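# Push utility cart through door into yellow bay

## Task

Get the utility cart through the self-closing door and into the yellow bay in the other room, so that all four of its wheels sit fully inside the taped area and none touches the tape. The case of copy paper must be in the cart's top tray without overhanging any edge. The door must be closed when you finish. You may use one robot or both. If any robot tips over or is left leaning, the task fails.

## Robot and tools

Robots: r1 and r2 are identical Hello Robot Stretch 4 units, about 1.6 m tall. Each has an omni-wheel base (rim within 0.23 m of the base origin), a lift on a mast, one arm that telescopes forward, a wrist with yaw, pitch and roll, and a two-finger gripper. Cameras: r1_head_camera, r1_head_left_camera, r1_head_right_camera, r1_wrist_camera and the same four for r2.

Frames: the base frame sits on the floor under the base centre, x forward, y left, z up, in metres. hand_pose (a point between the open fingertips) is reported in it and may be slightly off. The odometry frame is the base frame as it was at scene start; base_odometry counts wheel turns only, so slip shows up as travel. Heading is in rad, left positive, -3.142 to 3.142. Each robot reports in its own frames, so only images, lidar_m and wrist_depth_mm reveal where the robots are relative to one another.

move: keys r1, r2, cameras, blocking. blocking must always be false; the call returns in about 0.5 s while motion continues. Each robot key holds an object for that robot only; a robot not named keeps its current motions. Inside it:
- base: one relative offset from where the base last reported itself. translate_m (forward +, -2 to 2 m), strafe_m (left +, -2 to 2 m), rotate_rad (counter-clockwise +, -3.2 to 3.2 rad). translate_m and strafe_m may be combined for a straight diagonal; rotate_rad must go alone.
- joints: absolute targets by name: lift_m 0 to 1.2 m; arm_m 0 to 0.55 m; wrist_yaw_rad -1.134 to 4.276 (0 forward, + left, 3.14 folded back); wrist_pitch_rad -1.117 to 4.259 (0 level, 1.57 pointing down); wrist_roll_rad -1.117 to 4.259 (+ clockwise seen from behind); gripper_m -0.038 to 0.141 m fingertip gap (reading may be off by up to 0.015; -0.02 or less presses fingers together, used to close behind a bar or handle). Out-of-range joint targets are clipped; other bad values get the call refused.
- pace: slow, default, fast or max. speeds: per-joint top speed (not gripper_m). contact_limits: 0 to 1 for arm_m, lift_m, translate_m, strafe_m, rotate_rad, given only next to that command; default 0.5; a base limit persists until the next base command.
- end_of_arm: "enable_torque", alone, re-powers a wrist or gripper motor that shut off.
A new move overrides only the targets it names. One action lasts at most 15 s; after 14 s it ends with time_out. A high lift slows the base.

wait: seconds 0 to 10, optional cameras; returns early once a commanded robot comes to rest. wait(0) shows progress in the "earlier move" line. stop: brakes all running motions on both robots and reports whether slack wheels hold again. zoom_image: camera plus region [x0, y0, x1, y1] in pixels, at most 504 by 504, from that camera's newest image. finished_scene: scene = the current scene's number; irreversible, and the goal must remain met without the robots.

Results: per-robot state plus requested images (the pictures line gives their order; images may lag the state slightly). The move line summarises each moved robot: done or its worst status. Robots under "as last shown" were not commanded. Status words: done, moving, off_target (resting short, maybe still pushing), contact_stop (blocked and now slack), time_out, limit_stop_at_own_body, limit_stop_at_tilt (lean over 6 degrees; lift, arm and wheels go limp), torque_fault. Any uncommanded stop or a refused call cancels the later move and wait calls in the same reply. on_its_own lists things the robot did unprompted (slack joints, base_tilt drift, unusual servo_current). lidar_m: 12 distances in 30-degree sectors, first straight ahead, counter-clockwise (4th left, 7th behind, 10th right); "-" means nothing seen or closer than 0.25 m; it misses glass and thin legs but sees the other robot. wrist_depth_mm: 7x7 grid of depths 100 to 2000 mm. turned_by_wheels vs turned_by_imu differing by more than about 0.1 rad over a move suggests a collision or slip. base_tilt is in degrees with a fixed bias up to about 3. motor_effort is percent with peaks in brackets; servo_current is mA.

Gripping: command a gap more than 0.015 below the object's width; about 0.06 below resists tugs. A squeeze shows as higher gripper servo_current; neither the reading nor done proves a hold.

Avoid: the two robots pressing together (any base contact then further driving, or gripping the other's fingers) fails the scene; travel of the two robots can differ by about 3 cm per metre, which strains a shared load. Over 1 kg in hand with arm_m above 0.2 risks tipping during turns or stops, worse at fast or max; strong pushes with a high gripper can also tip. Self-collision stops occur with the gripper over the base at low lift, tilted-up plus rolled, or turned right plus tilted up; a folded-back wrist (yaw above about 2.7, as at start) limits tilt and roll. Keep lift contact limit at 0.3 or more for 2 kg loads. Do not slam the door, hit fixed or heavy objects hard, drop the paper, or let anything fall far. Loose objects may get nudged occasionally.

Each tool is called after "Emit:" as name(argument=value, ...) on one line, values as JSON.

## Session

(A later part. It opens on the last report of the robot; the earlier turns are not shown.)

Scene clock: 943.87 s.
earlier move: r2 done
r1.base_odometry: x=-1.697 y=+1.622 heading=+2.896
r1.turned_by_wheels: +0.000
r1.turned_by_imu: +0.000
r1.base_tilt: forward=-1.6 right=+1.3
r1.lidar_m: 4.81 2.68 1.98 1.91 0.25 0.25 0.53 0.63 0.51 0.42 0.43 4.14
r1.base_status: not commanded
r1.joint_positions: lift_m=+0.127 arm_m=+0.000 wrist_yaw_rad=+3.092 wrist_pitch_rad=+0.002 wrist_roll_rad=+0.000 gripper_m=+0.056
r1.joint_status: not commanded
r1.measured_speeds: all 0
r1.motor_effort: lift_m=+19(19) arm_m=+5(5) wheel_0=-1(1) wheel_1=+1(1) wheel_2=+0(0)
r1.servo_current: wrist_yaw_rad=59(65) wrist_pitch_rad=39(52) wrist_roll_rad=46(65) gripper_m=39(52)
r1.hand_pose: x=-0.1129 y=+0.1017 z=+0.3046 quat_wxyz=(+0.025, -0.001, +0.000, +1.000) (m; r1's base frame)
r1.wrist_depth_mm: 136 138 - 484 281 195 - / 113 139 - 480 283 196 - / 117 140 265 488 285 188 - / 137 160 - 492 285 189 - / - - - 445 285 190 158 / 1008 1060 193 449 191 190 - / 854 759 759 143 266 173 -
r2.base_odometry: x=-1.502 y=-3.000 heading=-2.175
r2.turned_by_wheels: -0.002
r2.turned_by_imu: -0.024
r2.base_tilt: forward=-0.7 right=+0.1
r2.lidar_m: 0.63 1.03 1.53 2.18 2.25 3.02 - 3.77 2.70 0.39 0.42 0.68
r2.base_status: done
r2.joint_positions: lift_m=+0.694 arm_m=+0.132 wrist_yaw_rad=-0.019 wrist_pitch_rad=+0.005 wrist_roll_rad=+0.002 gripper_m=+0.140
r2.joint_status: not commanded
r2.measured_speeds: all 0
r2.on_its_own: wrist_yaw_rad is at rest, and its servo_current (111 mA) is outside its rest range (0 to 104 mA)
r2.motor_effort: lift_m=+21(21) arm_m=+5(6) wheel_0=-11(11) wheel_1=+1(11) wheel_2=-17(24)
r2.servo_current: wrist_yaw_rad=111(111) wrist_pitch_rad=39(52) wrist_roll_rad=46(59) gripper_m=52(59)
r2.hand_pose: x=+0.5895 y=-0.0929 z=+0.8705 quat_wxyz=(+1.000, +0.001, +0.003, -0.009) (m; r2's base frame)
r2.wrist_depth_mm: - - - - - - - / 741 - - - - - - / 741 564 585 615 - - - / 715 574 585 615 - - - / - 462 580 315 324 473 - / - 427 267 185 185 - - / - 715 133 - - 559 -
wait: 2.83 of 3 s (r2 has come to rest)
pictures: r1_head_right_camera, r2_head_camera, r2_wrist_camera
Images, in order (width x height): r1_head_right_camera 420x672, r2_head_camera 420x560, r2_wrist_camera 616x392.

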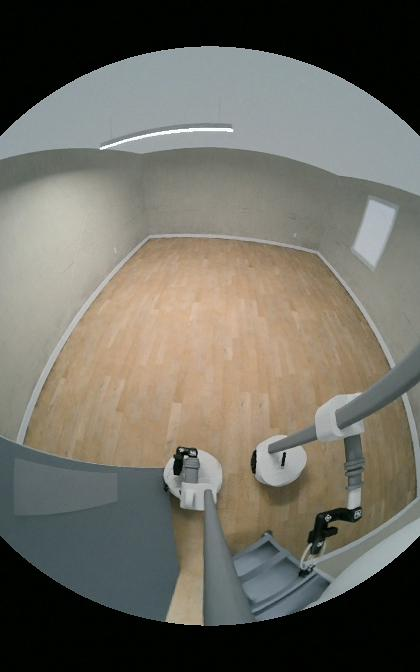

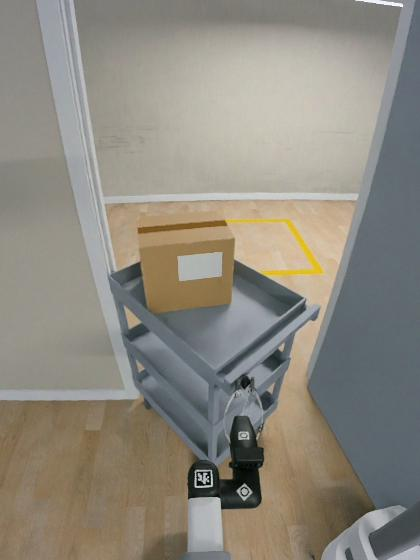

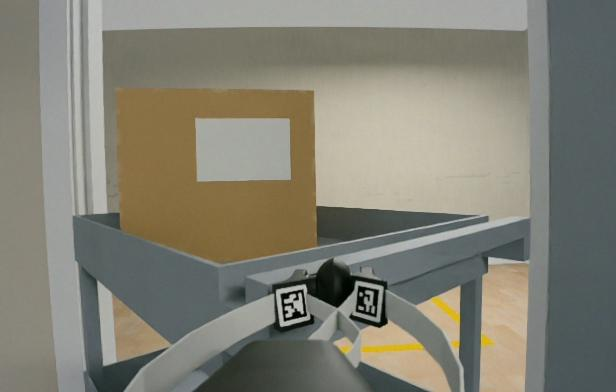

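Emit:
move(r2={"base": {"translate_m": -0.12, "strafe_m": -0.06}}, blocking=false, cameras=[])

Emit:
wait(seconds=1.2, cameras=[])

Emit:
move(r2={"joints": {"wrist_roll_rad": 1.568, "lift_m": 0.684, "wrist_yaw_rad": 0.0}}, blocking=false, cameras=[])

Emit:
wait(seconds=1.5, cameras=["r2_head_camera", "r2_wrist_camera"])

Scene clock: 969.90 s.
move: r2 moving
r1: as last shown
r1.lidar_m: 4.81 2.67 1.99 1.92 0.25 0.25 0.54 0.61 0.49 0.38 0.43 4.12
r1.motor_effort: lift_m=+19(19) arm_m=+4(5) wheel_0=-1(1) wheel_1=+1(1) wheel_2=+0(0)
r1.servo_current: wrist_yaw_rad=33(65) wrist_pitch_rad=39(46) wrist_roll_rad=59(59) gripper_m=39(46)
r1.wrist_depth_mm: 136 139 - 484 279 195 - / 113 139 - 488 282 197 - / 117 139 267 488 283 189 - / 137 160 - 496 286 189 - / - 1983 - 449 286 190 158 / 991 1078 193 449 191 190 - / 854 750 750 143 267 172 -
r2.base_odometry: x=-1.497 y=-2.966 heading=-2.176
r2.turned_by_wheels: -0.001
r2.turned_by_imu: +0.000
r2.base_tilt: forward=-0.7 right=+0.0
r2.lidar_m: 0.62 0.99 1.58 2.20 2.28 3.06 - 3.76 2.69 0.41 0.42 0.71
r2.base_status: translate_m moving; strafe_m moving
r2.joint_positions: lift_m=+0.694 arm_m=+0.132 wrist_yaw_rad=-0.019 wrist_pitch_rad=+0.005 wrist_roll_rad=+0.002 gripper_m=+0.140
r2.joint_status: not commanded
r2.measured_speeds: translate_m=-0.122 strafe_m=-0.060 rotate_rad=+0.000 lift_m=+0.000 arm_m=+0.000 wrist_yaw_rad=+0.000 wrist_pitch_rad=+0.000 wrist_roll_rad=+0.000
r2.motor_effort: lift_m=+21(21) arm_m=+5(5) wheel_0=-11(15) wheel_1=-11(12) wheel_2=+6(15)
r2.servo_current: wrist_yaw_rad=111(117) wrist_pitch_rad=46(52) wrist_roll_rad=59(59) gripper_m=52(52)
r2.hand_pose: x=+0.5895 y=-0.0929 z=+0.8705 quat_wxyz=(+1.000, +0.001, +0.003, -0.009) (m; r2's base frame)
r2.wrist_depth_mm: - - - - - - - / - - - - - - - / - 591 603 615 - - - / - 597 609 621 - - - / - 473 603 315 351 488 - / - 373 195 203 189 - - / - 750 - - - 549 -
pictures: none
No camera images: "cameras" was empty.

Scene clock: 971.07 s.
earlier move: r2 done
r1.base_odometry: x=-1.697 y=+1.622 heading=+2.896
r1.turned_by_wheels: +0.000
r1.turned_by_imu: +0.000
r1.base_tilt: forward=-1.6 right=+1.3
r1.lidar_m: 4.82 2.64 1.99 1.91 0.25 0.25 0.53 0.63 0.44 0.41 0.40 4.12
r1.base_status: not commanded
r1.joint_positions: lift_m=+0.127 arm_m=+0.000 wrist_yaw_rad=+3.092 wrist_pitch_rad=+0.002 wrist_roll_rad=+0.000 gripper_m=+0.056
r1.joint_status: not commanded
r1.measured_speeds: all 0
r1.motor_effort: lift_m=+19(19) arm_m=+4(5) wheel_0=+0(1) wheel_1=+1(1) wheel_2=+0(0)
r1.servo_current: wrist_yaw_rad=52(65) wrist_pitch_rad=39(46) wrist_roll_rad=52(65) gripper_m=39(46)
r1.hand_pose: x=-0.1129 y=+0.1017 z=+0.3046 quat_wxyz=(+0.025, -0.001, +0.000, +1.000) (m; r1's base frame)
r1.wrist_depth_mm: 136 138 - 484 279 195 - / 112 139 - 484 282 197 - / 117 139 266 492 283 189 - / 137 160 - 488 283 189 - / - 1983 - 445 286 189 158 / 976 1098 194 449 190 190 - / 788 759 759 143 268 172 -
r2.base_odometry: x=-1.483 y=-2.867 heading=-2.175
r2.turned_by_wheels: +0.001
r2.turned_by_imu: +0.001
r2.base_tilt: forward=-0.7 right=+0.1
r2.lidar_m: 0.64 1.07 1.69 2.25 2.31 3.09 - 3.70 2.65 0.43 0.39 0.85
r2.base_status: done
r2.joint_positions: lift_m=+0.694 arm_m=+0.132 wrist_yaw_rad=-0.003 wrist_pitch_rad=+0.005 wrist_roll_rad=+0.002 gripper_m=+0.140
r2.joint_status: not commanded
r2.measured_speeds: all 0
r2.motor_effort: lift_m=+21(21) arm_m=+5(6) wheel_0=-4(15) wheel_1=-1(12) wheel_2=+4(15)
r2.servo_current: wrist_yaw_rad=52(124) wrist_pitch_rad=46(52) wrist_roll_rad=39(59) gripper_m=52(52)
r2.hand_pose: x=+0.5909 y=-0.0883 z=+0.8705 quat_wxyz=(+1.000, +0.001, +0.003, -0.001) (m; r2's base frame)
r2.wrist_depth_mm: - - - - - - - / - 878 - - - - - / - 668 668 - - - - / - 668 683 676 - - - / - 544 336 389 462 544 - / - 189 216 407 212 205 - / - 353 - - 1863 1756 -
wait: 1.17 of 1.2 s (r2 has come to rest)
pictures: none
No camera images: "cameras" was empty.

Scene clock: 971.57 s.
move: r2 moving
r1: as last shown
r1.lidar_m: 4.83 2.67 1.96 1.92 0.25 0.25 0.51 0.62 0.42 0.42 0.41 4.13
r1.motor_effort: lift_m=+19(19) arm_m=+5(5) wheel_0=+0(1) wheel_1=+1(1) wheel_2=+0(0)
r1.servo_current: wrist_yaw_rad=39(59) wrist_pitch_rad=39(46) wrist_roll_rad=52(72) gripper_m=39(46)
r1.wrist_depth_mm: 136 138 - 484 281 195 - / 112 139 - 484 281 197 - / 116 140 267 492 282 189 - / 137 160 - 496 286 189 - / - 1921 - 445 286 189 158 / 976 1078 194 445 191 190 - / 788 759 750 143 267 172 -
r2.base_odometry: x=-1.483 y=-2.867 heading=-2.175
r2.turned_by_wheels: +0.000
r2.turned_by_imu: +0.000
r2.base_tilt: forward=-0.7 right=+0.0
r2.lidar_m: 0.65 1.06 1.69 2.23 2.31 3.11 - 3.70 2.63 0.45 0.41 0.85
r2.base_status: not commanded
r2.joint_positions: lift_m=+0.684 arm_m=+0.132 wrist_yaw_rad=-0.003 wrist_pitch_rad=+0.005 wrist_roll_rad=+0.589 gripper_m=+0.140
r2.joint_status: lift_m moving; wrist_yaw_rad moving; wrist_roll_rad moving
r2.measured_speeds: translate_m=+0.000 strafe_m=+0.000 rotate_rad=+0.000 lift_m=+0.000 arm_m=+0.000 wrist_yaw_rad=+0.000 wrist_pitch_rad=+0.000 wrist_roll_rad=+1.820
r2.motor_effort: lift_m=+12(19) arm_m=+5(5) wheel_0=-3(4) wheel_1=-1(2) wheel_2=+3(4)
r2.servo_current: wrist_yaw_rad=85(104) wrist_pitch_rad=46(46) wrist_roll_rad=78(104) gripper_m=52(52)
r2.hand_pose: x=+0.5909 y=-0.0883 z=+0.8610 quat_wxyz=(+0.957, +0.290, +0.002, -0.002) (m; r2's base frame)
r2.wrist_depth_mm: - - - - - - - / - - - - - - - / 960 - 759 - - 976 - / 891 668 676 820 504 - - / - 676 691 418 - 1808 1661 / - 191 304 397 198 204 1336 / - - 298 - - - 1060
pictures: none
No camera images: "cameras" was empty.

Scene clock: 972.57 s.
earlier move: r2 done
r1.base_odometry: x=-1.697 y=+1.622 heading=+2.896
r1.turned_by_wheels: +0.000
r1.turned_by_imu: +0.000
r1.base_tilt: forward=-1.6 right=+1.3
r1.lidar_m: 4.81 2.67 1.98 1.90 0.25 0.25 0.51 0.63 0.37 0.40 0.39 4.13
r1.base_status: not commanded
r1.joint_positions: lift_m=+0.127 arm_m=+0.000 wrist_yaw_rad=+3.092 wrist_pitch_rad=+0.002 wrist_roll_rad=+0.000 gripper_m=+0.056
r1.joint_status: not commanded
r1.measured_speeds: all 0
r1.motor_effort: lift_m=+19(19) arm_m=+5(5) wheel_0=+0(1) wheel_1=+1(1) wheel_2=+0(0)
r1.servo_current: wrist_yaw_rad=46(65) wrist_pitch_rad=46(46) wrist_roll_rad=52(72) gripper_m=46(46)
r1.hand_pose: x=-0.1129 y=+0.1017 z=+0.3046 quat_wxyz=(+0.025, -0.001, +0.000, +1.000) (m; r1's base frame)
r1.wrist_depth_mm: 136 138 - 480 281 196 - / 113 139 - 488 283 196 - / 117 139 266 492 283 189 - / 137 160 - 496 286 190 - / - 1921 - 445 287 189 158 / 1008 1078 194 449 190 190 - / 788 741 759 143 267 171 -
r2.base_odometry: x=-1.483 y=-2.867 heading=-2.175
r2.turned_by_wheels: +0.000
r2.turned_by_imu: +0.000
r2.base_tilt: forward=-0.6 right=+0.1
r2.lidar_m: 0.65 1.03 1.71 2.23 2.31 3.10 - 3.70 2.66 0.45 0.40 0.87
r2.base_status: not commanded
r2.joint_positions: lift_m=+0.684 arm_m=+0.132 wrist_yaw_rad=-0.003 wrist_pitch_rad=+0.005 wrist_roll_rad=+1.566 gripper_m=+0.140
r2.joint_status: all done
r2.measured_speeds: all 0
r2.motor_effort: lift_m=+14(19) arm_m=+5(5) wheel_0=-4(4) wheel_1=-1(2) wheel_2=+4(4)
r2.servo_current: wrist_yaw_rad=52(104) wrist_pitch_rad=52(52) wrist_roll_rad=46(104) gripper_m=52(59)
r2.hand_pose: x=+0.5909 y=-0.0883 z=+0.8610 quat_wxyz=(+0.709, +0.705, +0.001, -0.003) (m; r2's base frame)
r2.wrist_depth_mm: - - - - - 1708 1160 / - - - 559 - 1576 1118 / - - - 517 - 732 521 / - - - 469 - 820 466 / - - 683 427 991 - 433 / - - 668 334 211 185 - / - - 676 - - - -
wait: 1.00 of 1.5 s (r2 has come to rest)
pictures: r2_head_camera, r2_wrist_camera
Images, in order (width x height): r2_head_camera 420x560, r2_wrist_camera 616x392.

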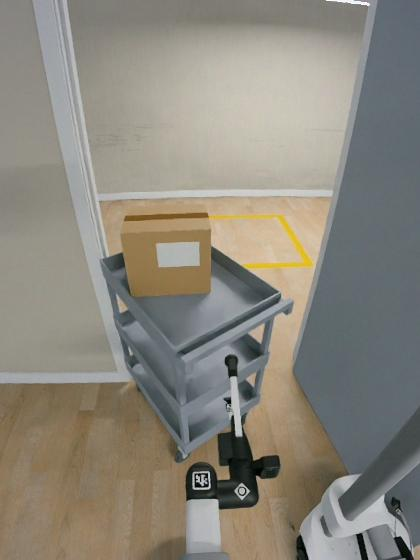

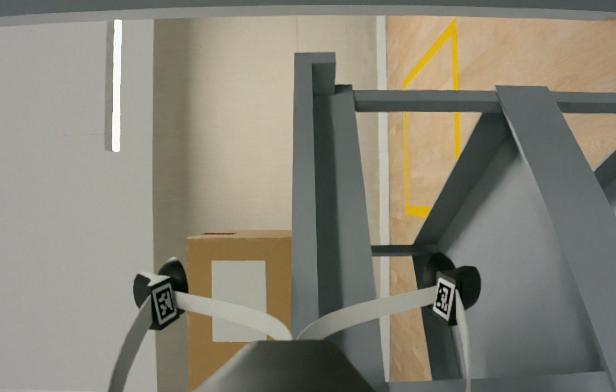

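Emit:
move(r2={"base": {"translate_m": 0.13, "strafe_m": 0.0}, "pace": "slow"}, blocking=false, cameras=[])

Emit:
wait(seconds=2.5, cameras=["r2_wrist_camera", "r1_head_right_camera"])

Scene clock: 978.97 s.
move: r2 moving
r1: as last shown
r1.lidar_m: 4.82 2.67 1.97 1.90 0.25 0.25 0.53 0.63 0.40 0.41 0.40 4.15
r1.servo_current: wrist_yaw_rad=46(65) wrist_pitch_rad=39(46) wrist_roll_rad=39(59) gripper_m=46(46)
r1.wrist_depth_mm: 136 138 - 484 278 195 - / 113 139 - 492 282 196 - / 117 140 267 492 282 188 - / 137 160 - 492 286 189 - / - 1983 - 445 286 190 158 / 991 1078 195 445 191 190 - / 788 750 750 143 268 172 -
r2.base_odometry: x=-1.490 y=-2.877 heading=-2.175
r2.turned_by_wheels: +0.000
r2.turned_by_imu: +0.001
r2.base_tilt: forward=-0.7 right=+0.1
r2.lidar_m: 0.63 1.01 1.69 2.24 2.33 3.12 - 3.68 2.62 0.44 0.39 0.85
r2.base_status: translate_m moving; strafe_m moving
r2.joint_positions: lift_m=+0.684 arm_m=+0.132 wrist_yaw_rad=-0.003 wrist_pitch_rad=+0.005 wrist_roll_rad=+1.566 gripper_m=+0.140
r2.joint_status: not commanded
r2.measured_speeds: translate_m=+0.049 strafe_m=-0.001 rotate_rad=-0.001 lift_m=+0.000 arm_m=+0.000 wrist_yaw_rad=+0.000 wrist_pitch_rad=+0.000 wrist_roll_rad=+0.000
r2.motor_effort: lift_m=+14(14) arm_m=+5(5) wheel_0=+8(11) wheel_1=+4(6) wheel_2=-8(11)
r2.servo_current: wrist_yaw_rad=59(59) wrist_pitch_rad=46(52) wrist_roll_rad=52(65) gripper_m=52(59)
r2.hand_pose: x=+0.5909 y=-0.0883 z=+0.8610 quat_wxyz=(+0.709, +0.705, +0.001, -0.003) (m; r2's base frame)
r2.wrist_depth_mm: - - - - - 1661 1182 / - - - 539 - 1618 1078 / - - - 512 - 1863 508 / - - - 462 - 842 459 / - - 668 415 433 - 424 / - - 661 329 211 187 - / - - 661 - - - -
pictures: none
No camera images: "cameras" was empty.

Scene clock: 981.07 s.
earlier move: r2 done
r1.base_odometry: x=-1.697 y=+1.622 heading=+2.896
r1.turned_by_wheels: +0.000
r1.turned_by_imu: +0.000
r1.base_tilt: forward=-1.6 right=+1.3
r1.lidar_m: 4.81 2.67 1.99 1.90 0.25 0.26 0.53 0.62 0.46 0.35 0.38 4.13
r1.base_status: not commanded
r1.joint_positions: lift_m=+0.127 arm_m=+0.000 wrist_yaw_rad=+3.092 wrist_pitch_rad=+0.002 wrist_roll_rad=+0.000 gripper_m=+0.056
r1.joint_status: not commanded
r1.measured_speeds: all 0
r1.motor_effort: lift_m=+19(19) arm_m=+5(5) wheel_0=+0(1) wheel_1=+1(1) wheel_2=+0(0)
r1.servo_current: wrist_yaw_rad=65(78) wrist_pitch_rad=46(52) wrist_roll_rad=39(65) gripper_m=46(46)
r1.hand_pose: x=-0.1129 y=+0.1017 z=+0.3046 quat_wxyz=(+0.025, -0.001, +0.000, +1.000) (m; r1's base frame)
r1.wrist_depth_mm: 136 138 - 480 282 195 - / 112 139 - 488 281 196 - / 117 139 266 492 282 189 - / 137 160 - 496 286 189 - / - 1983 - 442 287 190 158 / 991 1098 193 455 190 189 - / 798 741 759 143 267 172 -
r2.base_odometry: x=-1.557 y=-2.974 heading=-2.175
r2.turned_by_wheels: +0.000
r2.turned_by_imu: +0.000
r2.base_tilt: forward=-0.7 right=+0.1
r2.lidar_m: 0.53 0.79 1.52 2.25 2.33 3.10 - 3.69 2.63 0.36 0.37 0.71
r2.base_status: done
r2.joint_positions: lift_m=+0.684 arm_m=+0.132 wrist_yaw_rad=-0.003 wrist_pitch_rad=+0.005 wrist_roll_rad=+1.566 gripper_m=+0.140
r2.joint_status: not commanded
r2.measured_speeds: all 0
r2.motor_effort: lift_m=+14(14) arm_m=+5(6) wheel_0=+4(11) wheel_1=+6(8) wheel_2=-5(11)
r2.servo_current: wrist_yaw_rad=46(59) wrist_pitch_rad=52(52) wrist_roll_rad=52(65) gripper_m=52(59)
r2.hand_pose: x=+0.5909 y=-0.0883 z=+0.8610 quat_wxyz=(+0.709, +0.705, +0.001, -0.003) (m; r2's base frame)
r2.wrist_depth_mm: - - - - - 1661 1160 / - - - 424 - 1708 439 / - - - 377 - 1756 - / - - - 342 - 759 - / - - 549 306 317 831 - / - - 544 230 278 187 - / - - 549 - - 809 -
wait: 2.10 of 2.5 s (r2 has come to rest)
pictures: r1_head_right_camera, r2_wrist_camera
Images, in order (width x height): r1_head_right_camera 420x672, r2_wrist_camera 616x392.

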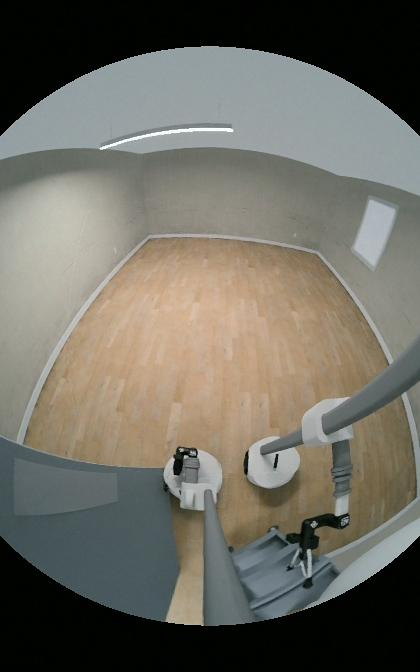

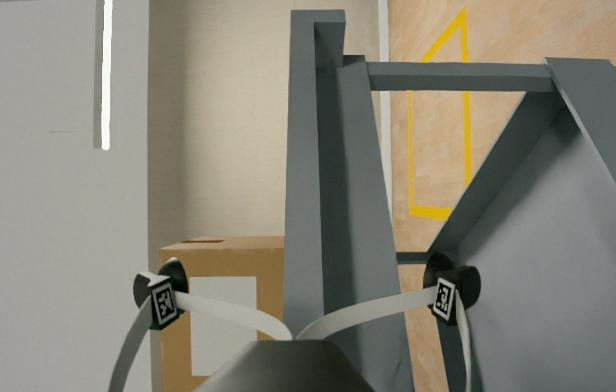

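Emit:
move(r2={"joints": {"gripper_m": -0.025}}, blocking=false, cameras=[])

Emit:
wait(seconds=2, cameras=["r2_wrist_camera"])

Emit:
move(r2={"base": {"translate_m": -0.15, "strafe_m": 0.25}, "pace": "slow"}, blocking=false, cameras=[])

Emit:
wait(seconds=4, cameras=["r2_wrist_camera", "r2_head_camera", "r1_head_right_camera"])

Scene clock: 989.33 s.
move: r2 moving
r1: as last shown
r1.lidar_m: 4.78 2.61 1.96 1.91 0.25 0.25 0.54 0.62 0.44 0.36 0.38 4.13
r1.servo_current: wrist_yaw_rad=46(65) wrist_pitch_rad=39(46) wrist_roll_rad=52(59) gripper_m=39(46)
r1.wrist_depth_mm: 136 138 - 484 281 195 - / 112 139 - 484 282 196 - / 117 139 266 488 283 188 - / 137 160 - 496 285 189 - / - - - 445 285 189 158 / 991 1098 193 445 191 189 - / 788 750 750 143 266 172 -
r2.base_odometry: x=-1.557 y=-2.974 heading=-2.175
r2.turned_by_wheels: +0.000
r2.turned_by_imu: +0.001
r2.base_tilt: forward=-0.7 right=+0.1
r2.lidar_m: 0.52 0.83 1.50 2.23 2.33 3.13 - 3.70 2.64 0.36 0.38 0.71
r2.base_status: not commanded
r2.joint_positions: lift_m=+0.684 arm_m=+0.132 wrist_yaw_rad=-0.003 wrist_pitch_rad=+0.005 wrist_roll_rad=+1.566 gripper_m=+0.128
r2.joint_status: gripper_m moving
r2.measured_speeds: all 0
r2.motor_effort: lift_m=+14(14) arm_m=+5(5) wheel_0=+3(4) wheel_1=+5(6) wheel_2=-5(5)
r2.servo_current: wrist_yaw_rad=39(59) wrist_pitch_rad=39(52) wrist_roll_rad=46(59) gripper_m=85(104)
r2.hand_pose: x=+0.5909 y=-0.0883 z=+0.8610 quat_wxyz=(+0.709, +0.705, +0.001, -0.003) (m; r2's base frame)
r2.wrist_depth_mm: - - - - - 1618 1182 / - - - 424 - 1708 442 / - - - 377 - 1863 - / - - - 342 - 750 - / - - 554 304 310 - - / - - 549 231 213 - - / - - 544 - - - -
pictures: none
No camera images: "cameras" was empty.

Scene clock: 991.30 s.
earlier move: r2 done
r1.base_odometry: x=-1.697 y=+1.622 heading=+2.896
r1.turned_by_wheels: +0.000
r1.turned_by_imu: +0.000
r1.base_tilt: forward=-1.6 right=+1.3
r1.lidar_m: 4.81 2.64 1.98 1.94 0.25 0.25 0.51 0.63 0.45 0.37 0.38 4.11
r1.base_status: not commanded
r1.joint_positions: lift_m=+0.127 arm_m=+0.000 wrist_yaw_rad=+3.092 wrist_pitch_rad=+0.002 wrist_roll_rad=+0.000 gripper_m=+0.056
r1.joint_status: not commanded
r1.measured_speeds: all 0
r1.motor_effort: lift_m=+19(19) arm_m=+5(5) wheel_0=+0(1) wheel_1=+1(1) wheel_2=+0(0)
r1.servo_current: wrist_yaw_rad=52(65) wrist_pitch_rad=46(46) wrist_roll_rad=39(65) gripper_m=39(46)
r1.hand_pose: x=-0.1129 y=+0.1017 z=+0.3046 quat_wxyz=(+0.025, -0.001, +0.000, +1.000) (m; r1's base frame)
r1.wrist_depth_mm: 136 138 - 488 279 195 - / 113 139 - 484 282 197 - / 117 139 266 492 282 189 - / 137 160 - 492 285 190 - / - 1983 - 449 286 189 158 / 991 1060 193 449 191 190 - / 788 741 759 143 266 172 -
r2.base_odometry: x=-1.557 y=-2.974 heading=-2.175
r2.turned_by_wheels: +0.000
r2.turned_by_imu: +0.000
r2.base_tilt: forward=-0.6 right=+0.1
r2.lidar_m: 0.51 0.80 1.55 2.25 2.32 3.09 - 3.66 2.64 0.37 0.37 0.68
r2.base_status: not commanded
r2.joint_positions: lift_m=+0.684 arm_m=+0.132 wrist_yaw_rad=+0.000 wrist_pitch_rad=+0.005 wrist_roll_rad=+1.566 gripper_m=-0.023
r2.joint_status: all done
r2.measured_speeds: all 0
r2.motor_effort: lift_m=+14(14) arm_m=+5(6) wheel_0=+3(4) wheel_1=+5(6) wheel_2=-4(5)
r2.servo_current: wrist_yaw_rad=46(59) wrist_pitch_rad=52(52) wrist_roll_rad=52(59) gripper_m=143(247)
r2.hand_pose: x=+0.5912 y=-0.0875 z=+0.8610 quat_wxyz=(+0.709, +0.705, +0.002, -0.002) (m; r2's base frame)
r2.wrist_depth_mm: - - - 394 - 1708 1182 / - - - 410 439 1499 436 / - - - 368 - 1863 - / - - - 325 347 809 - / - - 544 250 310 904 - / - - 185 206 176 - - / - - 544 - 264 132 -
wait: 1.97 of 2 s (r2 has come to rest)
pictures: r2_wrist_camera
Images, in order (width x height): r2_wrist_camera 616x392.

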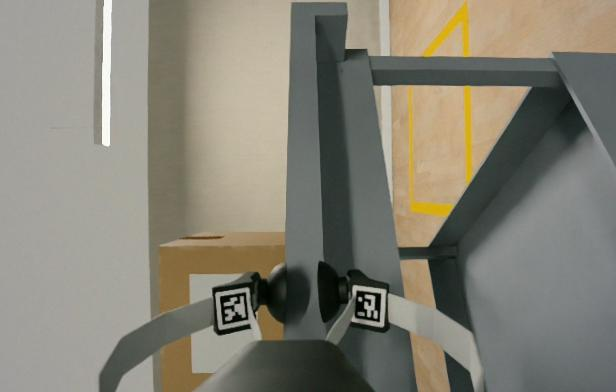

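Scene clock: 991.80 s.
move: r2 moving
r1: as last shown
r1.lidar_m: 4.81 2.64 1.98 1.91 0.25 0.25 0.54 0.61 0.47 0.38 0.42 4.13
r1.servo_current: wrist_yaw_rad=46(52) wrist_pitch_rad=46(46) wrist_roll_rad=46(65) gripper_m=39(46)
r1.wrist_depth_mm: 136 138 - 480 279 195 - / 112 139 - 496 282 197 - / 117 139 267 492 283 189 - / 137 160 - 496 286 189 - / - - - 449 286 190 158 / 991 1098 194 442 191 190 - / 788 750 759 143 266 172 -
r2.base_odometry: x=-1.545 y=-2.975 heading=-2.175
r2.turned_by_wheels: +0.000
r2.turned_by_imu: +0.000
r2.base_tilt: forward=-0.6 right=+0.1
r2.lidar_m: 0.52 0.87 1.56 2.24 2.34 3.12 - 3.67 2.64 0.38 0.38 0.71
r2.base_status: translate_m moving; strafe_m moving
r2.joint_positions: lift_m=+0.684 arm_m=+0.132 wrist_yaw_rad=+0.000 wrist_pitch_rad=+0.005 wrist_roll_rad=+1.566 gripper_m=-0.023
r2.joint_status: not commanded
r2.measured_speeds: translate_m=-0.025 strafe_m=+0.042 rotate_rad=-0.004 lift_m=+0.000 arm_m=+0.000 wrist_yaw_rad=+0.000 wrist_pitch_rad=+0.000 wrist_roll_rad=+0.000
r2.motor_effort: lift_m=+14(14) arm_m=+5(5) wheel_0=-4(10) wheel_1=+3(9) wheel_2=+8(10)
r2.servo_current: wrist_yaw_rad=46(52) wrist_pitch_rad=46(52) wrist_roll_rad=46(59) gripper_m=150(150)
r2.hand_pose: x=+0.5912 y=-0.0875 z=+0.8610 quat_wxyz=(+0.709, +0.705, +0.002, -0.002) (m; r2's base frame)
r2.wrist_depth_mm: - - - 392 - 1661 1160 / - - - 407 439 1499 433 / - - - 364 - 1863 - / - - - 332 343 778 - / - - 544 249 310 904 - / - - 186 205 179 - - / - - 544 - 264 133 -
pictures: none
No camera images: "cameras" was empty.

Scene clock: 995.50 s.
earlier move: r2 done
r1.base_odometry: x=-1.697 y=+1.622 heading=+2.896
r1.turned_by_wheels: +0.000
r1.turned_by_imu: +0.000
r1.base_tilt: forward=-1.6 right=+1.3
r1.lidar_m: 4.82 2.64 1.98 1.90 0.25 0.25 0.55 0.54 0.52 0.63 0.63 4.13
r1.base_status: not commanded
r1.joint_positions: lift_m=+0.127 arm_m=+0.000 wrist_yaw_rad=+3.092 wrist_pitch_rad=+0.002 wrist_roll_rad=+0.000 gripper_m=+0.056
r1.joint_status: not commanded
r1.measured_speeds: all 0
r1.motor_effort: lift_m=+19(19) arm_m=+5(5) wheel_0=+0(1) wheel_1=+1(1) wheel_2=+0(0)
r1.servo_current: wrist_yaw_rad=52(65) wrist_pitch_rad=39(46) wrist_roll_rad=59(65) gripper_m=39(46)
r1.hand_pose: x=-0.1129 y=+0.1017 z=+0.3046 quat_wxyz=(+0.025, -0.001, +0.000, +1.000) (m; r1's base frame)
r1.wrist_depth_mm: 136 138 - 484 282 196 - / 112 138 - 488 281 196 - / 117 139 267 492 283 189 - / 137 160 - 492 286 190 - / - - - 449 286 190 158 / 1078 1160 194 445 191 190 - / 854 750 759 143 268 172 -
r2.base_odometry: x=-1.266 y=-2.993 heading=-2.174
r2.turned_by_wheels: +0.000
r2.turned_by_imu: -0.002
r2.base_tilt: forward=-0.6 right=+0.1
r2.lidar_m: 0.55 1.25 1.75 1.96 2.09 2.74 - 4.05 2.90 0.66 0.64 0.62
r2.base_status: done
r2.joint_positions: lift_m=+0.684 arm_m=+0.132 wrist_yaw_rad=-0.004 wrist_pitch_rad=+0.005 wrist_roll_rad=+1.566 gripper_m=-0.023
r2.joint_status: not commanded
r2.measured_speeds: all 0
r2.motor_effort: lift_m=+14(14) arm_m=+5(6) wheel_0=-6(17) wheel_1=+5(9) wheel_2=+6(10)
r2.servo_current: wrist_yaw_rad=46(78) wrist_pitch_rad=46(59) wrist_roll_rad=46(65) gripper_m=117(150)
r2.hand_pose: x=+0.5909 y=-0.0885 z=+0.8610 quat_wxyz=(+0.709, +0.705, +0.001, -0.003) (m; r2's base frame)
r2.wrist_depth_mm: - - - 312 319 1708 - / - - - 246 307 1708 - / - - 603 240 303 820 - / - - 544 234 293 - - / - - 580 228 286 866 - / - - 185 206 179 - - / - - - - - - -
wait: 3.70 of 4 s (r2 has come to rest)
pictures: r1_head_right_camera, r2_head_camera, r2_wrist_camera
Images, in order (width x height): r1_head_right_camera 420x672, r2_head_camera 420x560, r2_wrist_camera 616x392.

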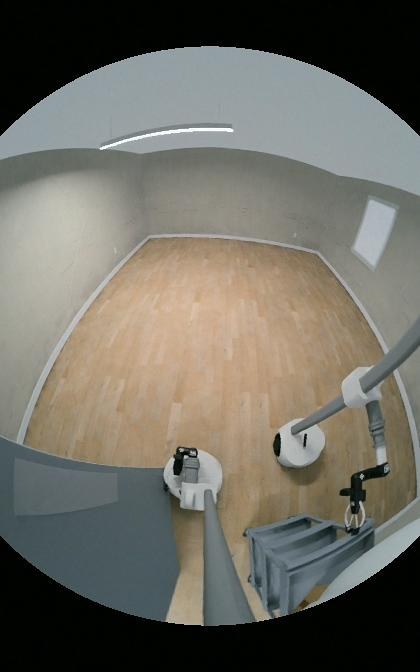

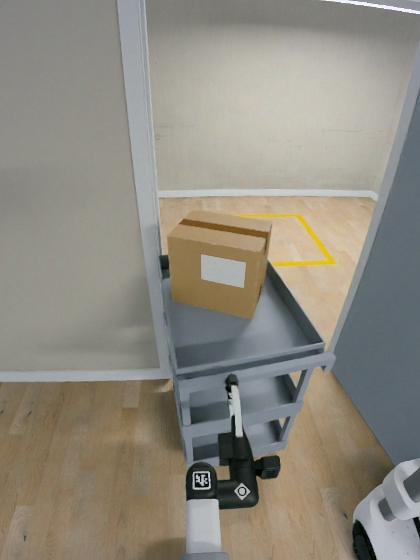

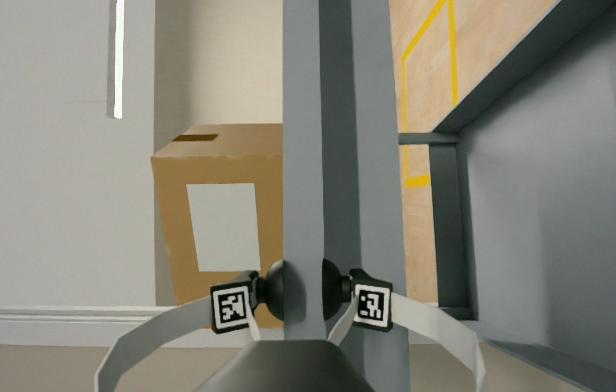

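Emit:
move(r2={"base": {"translate_m": -0.1, "strafe_m": 0.17}, "pace": "slow"}, blocking=false, cameras=[])

Emit:
wait(seconds=4, cameras=["r2_head_camera", "r1_head_right_camera"])

Scene clock: 1008.77 s.
move: r2 moving
r1: as last shown
r1.turned_by_imu: -0.001
r1.base_tilt: forward=-1.5 right=+1.3
r1.lidar_m: 4.83 2.63 1.96 1.90 0.25 0.25 0.51 0.56 0.56 0.65 0.65 4.13
r1.servo_current: wrist_yaw_rad=59(59) wrist_pitch_rad=46(46) wrist_roll_rad=46(59) gripper_m=39(46)
r1.wrist_depth_mm: 136 138 - 480 281 196 - / 113 139 - 488 281 196 - / 117 139 266 492 283 189 - / 137 160 - 496 286 189 - / - - - 442 286 190 158 / 1078 1182 193 449 191 189 - / 842 741 759 143 267 172 -
r2.base_odometry: x=-1.254 y=-2.994 heading=-2.174
r2.turned_by_wheels: +0.000
r2.turned_by_imu: +0.002
r2.base_tilt: forward=-0.7 right=+0.1
r2.lidar_m: 0.56 1.25 1.73 1.98 2.04 2.72 - 4.08 2.90 0.66 0.63 0.61
r2.base_status: translate_m moving; strafe_m moving
r2.joint_positions: lift_m=+0.684 arm_m=+0.132 wrist_yaw_rad=-0.003 wrist_pitch_rad=+0.005 wrist_roll_rad=+1.566 gripper_m=-0.023
r2.joint_status: not commanded
r2.measured_speeds: translate_m=-0.024 strafe_m=+0.042 rotate_rad=-0.002 lift_m=+0.000 arm_m=+0.000 wrist_yaw_rad=+0.000 wrist_pitch_rad=+0.000 wrist_roll_rad=+0.000
r2.motor_effort: lift_m=+14(14) arm_m=+5(5) wheel_0=-13(13) wheel_1=+5(7) wheel_2=+8(9)
r2.servo_current: wrist_yaw_rad=46(59) wrist_pitch_rad=46(46) wrist_roll_rad=52(52) gripper_m=124(130)
r2.hand_pose: x=+0.5909 y=-0.0883 z=+0.8610 quat_wxyz=(+0.709, +0.705, +0.001, -0.003) (m; r2's base frame)
r2.wrist_depth_mm: - - - 307 315 1661 - / - - - 243 306 1808 - / - - 574 238 297 904 - / - - 544 232 294 - - / - - 585 228 286 878 - / - - 185 207 179 - - / - - - - - - 496
pictures: none
No camera images: "cameras" was empty.

Scene clock: 1011.53 s.
earlier move: r2 done
r1.base_odometry: x=-1.697 y=+1.622 heading=+2.896
r1.turned_by_wheels: +0.000
r1.turned_by_imu: +0.000
r1.base_tilt: forward=-1.6 right=+1.3
r1.lidar_m: 4.81 2.65 1.99 1.92 0.25 0.25 0.50 0.64 0.56 0.78 0.85 4.13
r1.base_status: not commanded
r1.joint_positions: lift_m=+0.127 arm_m=+0.000 wrist_yaw_rad=+3.092 wrist_pitch_rad=+0.002 wrist_roll_rad=+0.000 gripper_m=+0.056
r1.joint_status: not commanded
r1.measured_speeds: all 0
r1.motor_effort: lift_m=+19(19) arm_m=+5(5) wheel_0=+0(1) wheel_1=+1(1) wheel_2=+0(0)
r1.servo_current: wrist_yaw_rad=52(72) wrist_pitch_rad=46(52) wrist_roll_rad=59(65) gripper_m=46(46)
r1.hand_pose: x=-0.1129 y=+0.1017 z=+0.3046 quat_wxyz=(+0.025, -0.001, +0.000, +1.000) (m; r1's base frame)
r1.wrist_depth_mm: 136 138 - 480 279 195 - / 112 139 - 484 283 197 - / 117 139 266 492 285 189 - / 137 160 - 496 283 189 - / - - - 445 286 189 158 / 1060 1205 193 449 191 190 - / 831 741 759 143 267 172 -
r2.base_odometry: x=-1.070 y=-3.007 heading=-2.174
r2.turned_by_wheels: +0.000
r2.turned_by_imu: +0.000
r2.base_tilt: forward=-0.7 right=+0.1
r2.lidar_m: 0.65 1.35 1.83 1.80 1.88 2.55 - 4.32 3.11 0.90 0.84 0.66
r2.base_status: done
r2.joint_positions: lift_m=+0.684 arm_m=+0.132 wrist_yaw_rad=-0.001 wrist_pitch_rad=+0.003 wrist_roll_rad=+1.566 gripper_m=-0.024
r2.joint_status: not commanded
r2.measured_speeds: all 0
r2.motor_effort: lift_m=+16(17) arm_m=+5(6) wheel_0=-5(13) wheel_1=+3(7) wheel_2=+6(12)
r2.servo_current: wrist_yaw_rad=33(59) wrist_pitch_rad=39(52) wrist_roll_rad=33(65) gripper_m=98(130)
r2.hand_pose: x=+0.5911 y=-0.0878 z=+0.8615 quat_wxyz=(+0.709, +0.705, +0.001, -0.001) (m; r2's base frame)
r2.wrist_depth_mm: - - - 349 - 798 - / - - 580 349 351 - - / - - 627 349 347 - - / - - 683 349 347 946 - / - - 723 289 349 355 - / - - 180 199 180 - 960 / - - - - - - -
wait: 2.77 of 4 s (r2 has come to rest)
pictures: r1_head_right_camera, r2_head_camera
Images, in order (width x height): r1_head_right_camera 420x672, r2_head_camera 420x560.

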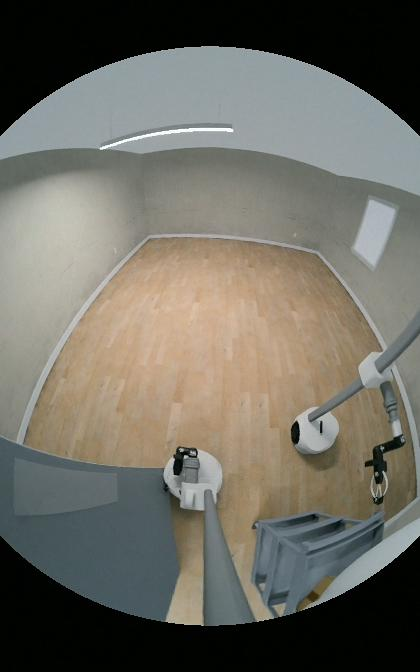

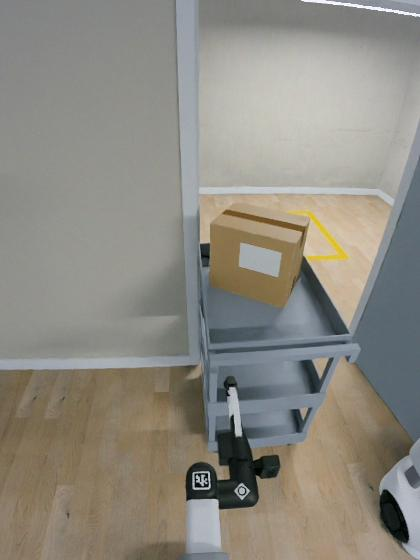

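Emit:
move(r2={"joints": {"gripper_m": 0.14}}, blocking=false, cameras=[])

Emit:
wait(seconds=1, cameras=[])

Emit:
move(r2={"base": {"translate_m": -0.17}}, blocking=false, cameras=[])

Emit:
wait(seconds=1.2, cameras=[])

Emit:
move(r2={"base": {"strafe_m": -0.14}, "joints": {"wrist_roll_rad": 0.0, "lift_m": 0.694}}, blocking=false, cameras=[])

Emit:
wait(seconds=1.2, cameras=["r2_wrist_camera", "r2_head_camera"])

Scene clock: 1030.50 s.
move: r2 moving
r1: as last shown
r1.turned_by_imu: -0.001
r1.lidar_m: 4.80 2.66 1.98 1.93 0.25 0.25 0.51 0.65 0.58 0.80 0.82 4.14
r1.servo_current: wrist_yaw_rad=46(59) wrist_pitch_rad=46(46) wrist_roll_rad=52(59) gripper_m=39(46)
r1.wrist_depth_mm: 136 138 - 484 281 196 - / 112 139 - 488 282 196 - / 117 139 266 488 283 189 - / 137 160 - 496 286 190 - / - - - 449 285 189 158 / 1042 1182 193 449 190 190 - / 842 741 750 143 267 172 -
r2.base_odometry: x=-1.070 y=-3.007 heading=-2.174
r2.turned_by_wheels: +0.000
r2.turned_by_imu: +0.003
r2.base_tilt: forward=-0.7 right=+0.0
r2.lidar_m: 0.63 1.36 1.84 1.79 1.91 2.54 - 4.32 3.10 0.90 0.84 0.67
r2.base_status: not commanded
r2.joint_positions: lift_m=+0.684 arm_m=+0.132 wrist_yaw_rad=-0.001 wrist_pitch_rad=+0.003 wrist_roll_rad=+1.566 gripper_m=+0.002
r2.joint_status: gripper_m moving
r2.measured_speeds: all 0
r2.motor_effort: lift_m=+16(16) arm_m=+5(5) wheel_0=-5(5) wheel_1=+3(4) wheel_2=+6(6)
r2.servo_current: wrist_yaw_rad=52(52) wrist_pitch_rad=39(46) wrist_roll_rad=39(52) gripper_m=78(111)
r2.hand_pose: x=+0.5911 y=-0.0878 z=+0.8615 quat_wxyz=(+0.709, +0.705, +0.001, -0.001) (m; r2's base frame)
r2.wrist_depth_mm: - - - 347 - 809 - / - - 585 347 349 - - / - - 621 349 349 - - / - - 691 349 349 931 - / - - 723 289 349 355 - / - - 184 192 181 - 976 / - 116 - - - - -
pictures: none
No camera images: "cameras" was empty.

Scene clock: 1031.50 s.
earlier move: r2 moving
r1.base_odometry: x=-1.697 y=+1.622 heading=+2.896
r1.turned_by_wheels: +0.000
r1.turned_by_imu: +0.000
r1.base_tilt: forward=-1.6 right=+1.3
r1.lidar_m: 4.82 2.66 1.98 1.93 0.25 0.25 0.54 0.66 0.56 0.81 0.82 4.11
r1.base_status: not commanded
r1.joint_positions: lift_m=+0.127 arm_m=+0.000 wrist_yaw_rad=+3.092 wrist_pitch_rad=+0.002 wrist_roll_rad=+0.000 gripper_m=+0.056
r1.joint_status: not commanded
r1.measured_speeds: all 0
r1.motor_effort: lift_m=+19(19) arm_m=+5(5) wheel_0=+0(1) wheel_1=+1(1) wheel_2=+0(0)
r1.servo_current: wrist_yaw_rad=39(65) wrist_pitch_rad=39(52) wrist_roll_rad=46(65) gripper_m=39(46)
r1.hand_pose: x=-0.1129 y=+0.1017 z=+0.3046 quat_wxyz=(+0.025, -0.001, +0.000, +1.000) (m; r1's base frame)
r1.wrist_depth_mm: 136 138 - 484 281 196 - / 113 139 - 488 282 197 - / 117 139 267 496 283 189 - / 137 160 - 496 285 190 - / - - - 449 286 190 158 / 1042 1229 194 445 191 190 - / 842 750 750 143 268 172 -
r2.base_odometry: x=-1.070 y=-3.007 heading=-2.174
r2.turned_by_wheels: +0.000
r2.turned_by_imu: +0.000
r2.base_tilt: forward=-0.7 right=+0.1
r2.lidar_m: 0.64 1.38 1.85 1.78 1.86 2.54 - 4.29 3.07 0.86 0.81 0.66
r2.base_status: not commanded
r2.joint_positions: lift_m=+0.684 arm_m=+0.132 wrist_yaw_rad=-0.001 wrist_pitch_rad=+0.003 wrist_roll_rad=+1.566 gripper_m=+0.109
r2.joint_status: gripper_m moving
r2.measured_speeds: all 0
r2.motor_effort: lift_m=+16(17) arm_m=+5(5) wheel_0=-5(5) wheel_1=+3(4) wheel_2=+6(6)
r2.servo_current: wrist_yaw_rad=39(52) wrist_pitch_rad=46(46) wrist_roll_rad=52(59) gripper_m=111(130)
r2.hand_pose: x=+0.5911 y=-0.0878 z=+0.8615 quat_wxyz=(+0.709, +0.705, +0.001, -0.001) (m; r2's base frame)
r2.wrist_depth_mm: - - - 347 - 809 - / - - 585 349 349 - - / - - 627 349 347 - - / - - 676 345 347 960 - / - - 723 349 347 355 - / - - 191 289 188 357 960 / - - - - - - -
wait: 1.00 s; no rest
pictures: none
No camera images: "cameras" was empty.

Scene clock: 1032.00 s.
earlier move: r2 moving
move: r2 moving
r1: as last shown
r1.lidar_m: 4.83 2.65 1.98 1.92 0.25 0.25 0.53 0.67 0.54 0.81 0.83 4.09
r1.servo_current: wrist_yaw_rad=59(72) wrist_pitch_rad=39(52) wrist_roll_rad=46(59) gripper_m=46(46)
r1.wrist_depth_mm: 136 138 - 484 278 195 - / 112 139 - 488 282 197 - / 117 140 267 488 282 189 - / 137 160 - 496 285 189 - / - - - 445 287 190 158 / 1060 1160 194 449 191 190 - / 854 741 759 143 268 173 -
r2.base_odometry: x=-1.052 y=-2.981 heading=-2.174
r2.turned_by_wheels: +0.000
r2.turned_by_imu: +0.000
r2.base_tilt: forward=-0.7 right=+0.1
r2.lidar_m: 0.67 1.41 1.90 1.81 1.86 2.51 - 4.29 3.09 0.94 0.84 0.70
r2.base_status: translate_m moving
r2.joint_positions: lift_m=+0.684 arm_m=+0.132 wrist_yaw_rad=-0.001 wrist_pitch_rad=+0.003 wrist_roll_rad=+1.566 gripper_m=+0.137
r2.joint_status: gripper_m moving
r2.measured_speeds: translate_m=-0.121 strafe_m=+0.001 rotate_rad=+0.006 lift_m=+0.000 arm_m=+0.000 wrist_yaw_rad=+0.000 wrist_pitch_rad=+0.000 wrist_roll_rad=+0.000
r2.motor_effort: lift_m=+16(17) arm_m=+5(6) wheel_0=-6(9) wheel_1=-8(8) wheel_2=+13(13)
r2.servo_current: wrist_yaw_rad=39(59) wrist_pitch_rad=39(46) wrist_roll_rad=52(52) gripper_m=72(111)
r2.hand_pose: x=+0.5911 y=-0.0878 z=+0.8615 quat_wxyz=(+0.709, +0.705, +0.001, -0.001) (m; r2's base frame)
r2.wrist_depth_mm: - - - 375 - 809 - / - - 615 375 375 - - / - - 654 373 373 - - / - - 715 375 960 - - / - - 759 366 375 382 - / - 189 177 312 195 - 991 / - - - - - - -
pictures: none
No camera images: "cameras" was empty.

Scene clock: 1033.20 s.
earlier move: r2 moving
r1.base_odometry: x=-1.697 y=+1.622 heading=+2.896
r1.turned_by_wheels: +0.000
r1.turned_by_imu: +0.000
r1.base_tilt: forward=-1.6 right=+1.3
r1.lidar_m: 4.82 2.64 1.97 1.91 0.25 0.26 0.52 0.67 0.56 0.82 0.89 4.17
r1.base_status: not commanded
r1.joint_positions: lift_m=+0.127 arm_m=+0.000 wrist_yaw_rad=+3.092 wrist_pitch_rad=+0.002 wrist_roll_rad=+0.000 gripper_m=+0.056
r1.joint_status: not commanded
r1.measured_speeds: all 0
r1.motor_effort: lift_m=+19(19) arm_m=+5(5) wheel_0=+0(1) wheel_1=+1(1) wheel_2=+0(0)
r1.servo_current: wrist_yaw_rad=39(72) wrist_pitch_rad=39(52) wrist_roll_rad=52(78) gripper_m=46(46)
r1.hand_pose: x=-0.1129 y=+0.1017 z=+0.3046 quat_wxyz=(+0.025, -0.001, +0.000, +1.000) (m; r1's base frame)
r1.wrist_depth_mm: 136 138 - 480 279 195 - / 113 139 - 484 282 197 - / 116 139 267 492 283 189 - / 137 160 - 492 286 189 - / - - - 445 286 189 158 / 1060 1182 193 442 191 190 - / 854 750 741 143 267 172 -
r2.base_odometry: x=-0.973 y=-2.867 heading=-2.174
r2.turned_by_wheels: +0.000
r2.turned_by_imu: +0.000
r2.base_tilt: forward=-0.7 right=+0.1
r2.lidar_m: 0.82 1.55 1.90 1.79 1.88 2.56 - 4.31 3.09 2.94 0.89 0.85
r2.base_status: translate_m moving
r2.joint_positions: lift_m=+0.684 arm_m=+0.132 wrist_yaw_rad=-0.001 wrist_pitch_rad=+0.003 wrist_roll_rad=+1.566 gripper_m=+0.140
r2.joint_status: all done
r2.measured_speeds: all 0
r2.motor_effort: lift_m=+16(17) arm_m=+5(6) wheel_0=-3(9) wheel_1=-2(9) wheel_2=+3(13)
r2.servo_current: wrist_yaw_rad=46(59) wrist_pitch_rad=46(52) wrist_roll_rad=59(59) gripper_m=52(111)
r2.hand_pose: x=+0.5911 y=-0.0878 z=+0.8615 quat_wxyz=(+0.709, +0.705, +0.001, -0.001) (m; r2's base frame)
r2.wrist_depth_mm: - - - 517 - 759 521 / - - - 521 - - 521 / - - 798 521 1118 - 521 / - - 878 521 1118 - 517 / - - - 517 525 517 517 / - 188 177 158 183 186 1118 / - - - - - - 1138
wait: 1.20 s; no rest
pictures: none
No camera images: "cameras" was empty.

Scene clock: 1033.70 s.
earlier move: r2 done
move: r2 moving
r1: as last shown
r1.lidar_m: 4.81 2.68 1.99 1.91 0.25 0.25 0.53 0.66 0.58 0.77 0.87 4.11
r1.motor_effort: lift_m=+19(19) arm_m=+5(5) wheel_0=-1(1) wheel_1=+1(1) wheel_2=+0(0)
r1.servo_current: wrist_yaw_rad=46(65) wrist_pitch_rad=46(46) wrist_roll_rad=59(65) gripper_m=39(46)
r1.wrist_depth_mm: 136 138 - 480 279 195 - / 113 139 - 484 283 197 - / 117 139 266 488 283 188 - / 137 160 - 484 286 190 - / - - - 445 286 190 158 / 1042 1182 194 452 191 190 - / 842 750 750 143 268 172 -
r2.base_odometry: x=-1.003 y=-2.847 heading=-2.174
r2.turned_by_wheels: +0.000
r2.turned_by_imu: +0.000
r2.base_tilt: forward=-0.7 right=+0.1
r2.lidar_m: 0.82 1.57 1.93 1.84 1.88 2.57 - 4.27 3.07 2.89 0.88 0.86
r2.base_status: strafe_m moving
r2.joint_positions: lift_m=+0.694 arm_m=+0.132 wrist_yaw_rad=-0.001 wrist_pitch_rad=+0.003 wrist_roll_rad=+0.979 gripper_m=+0.140
r2.joint_status: lift_m moving; wrist_roll_rad moving
r2.measured_speeds: translate_m=+0.000 strafe_m=-0.141 rotate_rad=+0.001 lift_m=+0.000 arm_m=+0.000 wrist_yaw_rad=+0.000 wrist_pitch_rad=+0.000 wrist_roll_rad=-1.820
r2.motor_effort: lift_m=+20(25) arm_m=+5(5) wheel_0=+13(13) wheel_1=-11(12) wheel_2=+5(5)
r2.servo_current: wrist_yaw_rad=59(59) wrist_pitch_rad=39(46) wrist_roll_rad=91(98) gripper_m=52(59)
r2.hand_pose: x=+0.5911 y=-0.0878 z=+0.8712 quat_wxyz=(+0.883, +0.470, +0.001, -0.001) (m; r2's base frame)
r2.wrist_depth_mm: 1255 - - - - 517 - / - - - 778 517 - 1661 / - - - 778 512 - - / - - 891 831 517 - 517 / - - - 517 1138 - 512 / - 186 177 165 196 189 521 / - - - - - 521 -
pictures: none
No camera images: "cameras" was empty.

Scene clock: 1034.90 s.
earlier move: r2 done
r1.base_odometry: x=-1.697 y=+1.622 heading=+2.896
r1.turned_by_wheels: +0.000
r1.turned_by_imu: +0.000
r1.base_tilt: forward=-1.6 right=+1.3
r1.lidar_m: 4.81 2.64 2.00 1.92 0.25 0.25 0.52 0.66 0.53 0.63 0.77 4.12
r1.base_status: not commanded
r1.joint_positions: lift_m=+0.127 arm_m=+0.000 wrist_yaw_rad=+3.092 wrist_pitch_rad=+0.002 wrist_roll_rad=+0.000 gripper_m=+0.056
r1.joint_status: not commanded
r1.measured_speeds: all 0
r1.motor_effort: lift_m=+19(19) arm_m=+5(5) wheel_0=-1(1) wheel_1=+1(1) wheel_2=+0(0)
r1.servo_current: wrist_yaw_rad=65(72) wrist_pitch_rad=52(52) wrist_roll_rad=52(65) gripper_m=46(46)
r1.hand_pose: x=-0.1129 y=+0.1017 z=+0.3046 quat_wxyz=(+0.025, -0.001, +0.000, +1.000) (m; r1's base frame)
r1.wrist_depth_mm: 136 138 - 484 281 195 - / 112 138 - 484 282 196 - / 117 139 265 488 283 188 - / 137 160 - 496 285 189 - / - - - 445 286 189 158 / 1025 1160 193 449 191 190 - / 842 750 750 143 268 171 -
r2.base_odometry: x=-1.088 y=-2.788 heading=-2.174
r2.turned_by_wheels: +0.000
r2.turned_by_imu: +0.000
r2.base_tilt: forward=-0.7 right=+0.1
r2.lidar_m: 0.80 1.56 2.04 1.94 2.00 2.70 - 4.12 2.93 2.79 0.79 0.88
r2.base_status: done
r2.joint_positions: lift_m=+0.694 arm_m=+0.132 wrist_yaw_rad=-0.001 wrist_pitch_rad=+0.003 wrist_roll_rad=+0.002 gripper_m=+0.140
r2.joint_status: all done
r2.measured_speeds: all 0
r2.motor_effort: lift_m=+21(25) arm_m=+5(5) wheel_0=+3(13) wheel_1=-3(12) wheel_2=+4(6)
r2.servo_current: wrist_yaw_rad=46(59) wrist_pitch_rad=46(46) wrist_roll_rad=59(111) gripper_m=52(59)
r2.hand_pose: x=+0.5911 y=-0.0878 z=+0.8712 quat_wxyz=(+1.000, +0.001, +0.001, -0.001) (m; r2's base frame)
r2.wrist_depth_mm: - - 1138 - - - - / - - 1138 - - - - / - - 878 798 904 - 1229 / - - 878 809 820 - 1255 / - - 521 521 459 459 1281 / - 184 196 165 525 205 - / - - 535 - 878 1708 -
wait: 1.20 s; at rest by 1.17 s
pictures: r2_head_camera, r2_wrist_camera
Images, in order (width x height): r2_head_camera 420x560, r2_wrist_camera 616x392.

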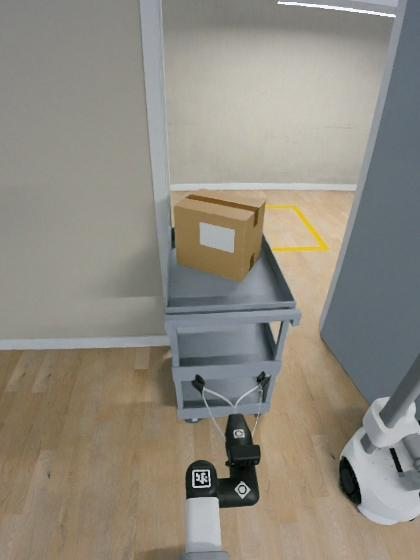

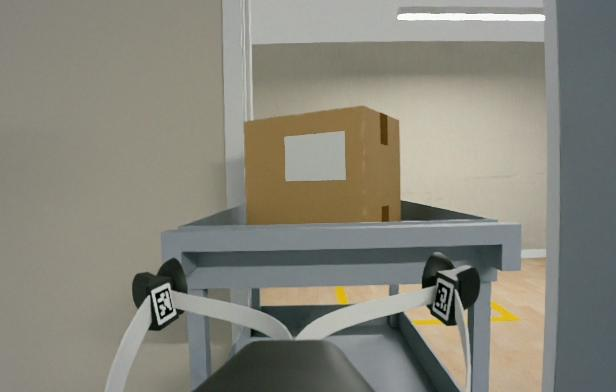

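Emit:
move(r2={"base": {"translate_m": 0.4}, "pace": "slow"}, blocking=false, cameras=[])

Emit:
wait(seconds=5, cameras=["r2_head_camera", "r2_wrist_camera"])

Scene clock: 1039.73 s.
move: r2 moving
r1: as last shown
r1.lidar_m: 4.83 2.68 1.96 1.91 0.25 0.25 0.53 0.67 0.58 0.63 0.78 4.15
r1.motor_effort: lift_m=+19(19) arm_m=+5(5) wheel_0=+0(1) wheel_1=+1(1) wheel_2=+0(0)
r1.servo_current: wrist_yaw_rad=39(65) wrist_pitch_rad=39(46) wrist_roll_rad=39(52) gripper_m=39(46)
r1.wrist_depth_mm: 136 138 - 484 279 195 - / 113 139 - 488 282 197 - / 117 139 266 492 285 188 - / 137 160 - 488 286 189 - / - - - 445 286 190 158 / 1025 1229 194 445 191 190 - / 842 759 768 143 267 172 -
r2.base_odometry: x=-1.095 y=-2.798 heading=-2.174
r2.turned_by_wheels: +0.000
r2.turned_by_imu: +0.001
r2.base_tilt: forward=-0.7 right=+0.1
r2.lidar_m: 0.79 1.53 2.06 1.95 2.03 2.74 - 4.10 2.94 2.79 0.78 0.84
r2.base_status: translate_m moving
r2.joint_positions: lift_m=+0.694 arm_m=+0.132 wrist_yaw_rad=-0.001 wrist_pitch_rad=+0.003 wrist_roll_rad=+0.002 gripper_m=+0.140
r2.joint_status: not commanded
r2.measured_speeds: translate_m=+0.049 strafe_m=+0.000 rotate_rad=+0.002 lift_m=+0.000 arm_m=+0.000 wrist_yaw_rad=+0.000 wrist_pitch_rad=+0.000 wrist_roll_rad=+0.000
r2.motor_effort: lift_m=+21(21) arm_m=+5(5) wheel_0=+6(8) wheel_1=+5(7) wheel_2=-10(11)
r2.servo_current: wrist_yaw_rad=52(59) wrist_pitch_rad=33(46) wrist_roll_rad=59(59) gripper_m=59(59)
r2.hand_pose: x=+0.5911 y=-0.0878 z=+0.8712 quat_wxyz=(+1.000, +0.001, +0.001, -0.001) (m; r2's base frame)
r2.wrist_depth_mm: - - 1138 - - - 1229 / - - 1118 - - - - / - - 891 778 878 - - / - - 878 788 809 - - / - - 473 508 449 449 - / - 187 191 166 197 205 - / - - 525 - 878 1661 -
pictures: none
No camera images: "cameras" was empty.

Scene clock: 1044.53 s.
earlier move: r2 done
r1.base_odometry: x=-1.697 y=+1.622 heading=+2.896
r1.turned_by_wheels: +0.000
r1.turned_by_imu: +0.000
r1.base_tilt: forward=-1.6 right=+1.3
r1.lidar_m: 4.82 2.63 1.99 1.92 0.26 0.25 0.52 0.65 0.57 0.65 0.73 4.11
r1.base_status: not commanded
r1.joint_positions: lift_m=+0.127 arm_m=+0.000 wrist_yaw_rad=+3.092 wrist_pitch_rad=+0.002 wrist_roll_rad=+0.000 gripper_m=+0.056
r1.joint_status: not commanded
r1.measured_speeds: all 0
r1.motor_effort: lift_m=+19(19) arm_m=+5(5) wheel_0=+0(1) wheel_1=+1(1) wheel_2=+0(0)
r1.servo_current: wrist_yaw_rad=52(72) wrist_pitch_rad=46(52) wrist_roll_rad=39(65) gripper_m=39(46)
r1.hand_pose: x=-0.1129 y=+0.1017 z=+0.3046 quat_wxyz=(+0.025, -0.001, +0.000, +1.000) (m; r1's base frame)
r1.wrist_depth_mm: 136 138 - 484 279 196 - / 112 138 - 488 282 196 - / 116 139 266 492 285 189 - / 137 160 - 496 285 189 - / - - - 449 286 190 158 / 1078 1205 193 449 191 189 - / 854 750 759 143 267 172 -
r2.base_odometry: x=-1.315 y=-3.117 heading=-2.175
r2.turned_by_wheels: -0.001
r2.turned_by_imu: +0.089
r2.base_tilt: forward=-0.8 right=+0.2
r2.lidar_m: 0.50 1.18 1.69 1.93 2.07 2.95 - 3.77 2.88 0.67 0.77 0.51
r2.base_status: done
r2.joint_positions: lift_m=+0.694 arm_m=+0.132 wrist_yaw_rad=-0.010 wrist_pitch_rad=-0.006 wrist_roll_rad=+0.000 gripper_m=+0.140
r2.joint_status: not commanded
r2.measured_speeds: all 0
r2.motor_effort: lift_m=+15(21) arm_m=+4(7) wheel_0=+4(11) wheel_1=+6(13) wheel_2=-21(26)
r2.servo_current: wrist_yaw_rad=78(78) wrist_pitch_rad=52(52) wrist_roll_rad=46(65) gripper_m=52(59)
r2.hand_pose: x=+0.5904 y=-0.0903 z=+0.8743 quat_wxyz=(+1.000, +0.000, -0.003, -0.005) (m; r2's base frame)
r2.wrist_depth_mm: - - 732 - - - - / - - 750 - 449 407 - / - - - 508 439 399 - / - - - 512 442 407 - / - - 436 512 445 399 525 / - 193 187 166 187 180 - / 142 180 178 - 173 171 170
wait: 4.80 of 5 s (r2 has come to rest)
pictures: r2_head_camera, r2_wrist_camera
Images, in order (width x height): r2_head_camera 420x560, r2_wrist_camera 616x392.

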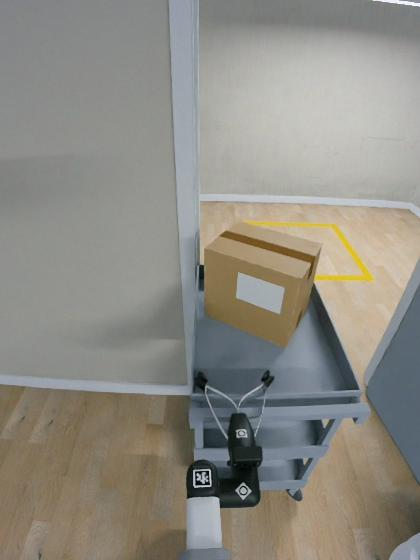

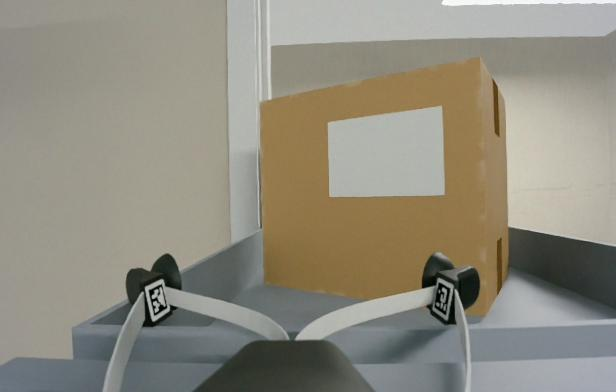

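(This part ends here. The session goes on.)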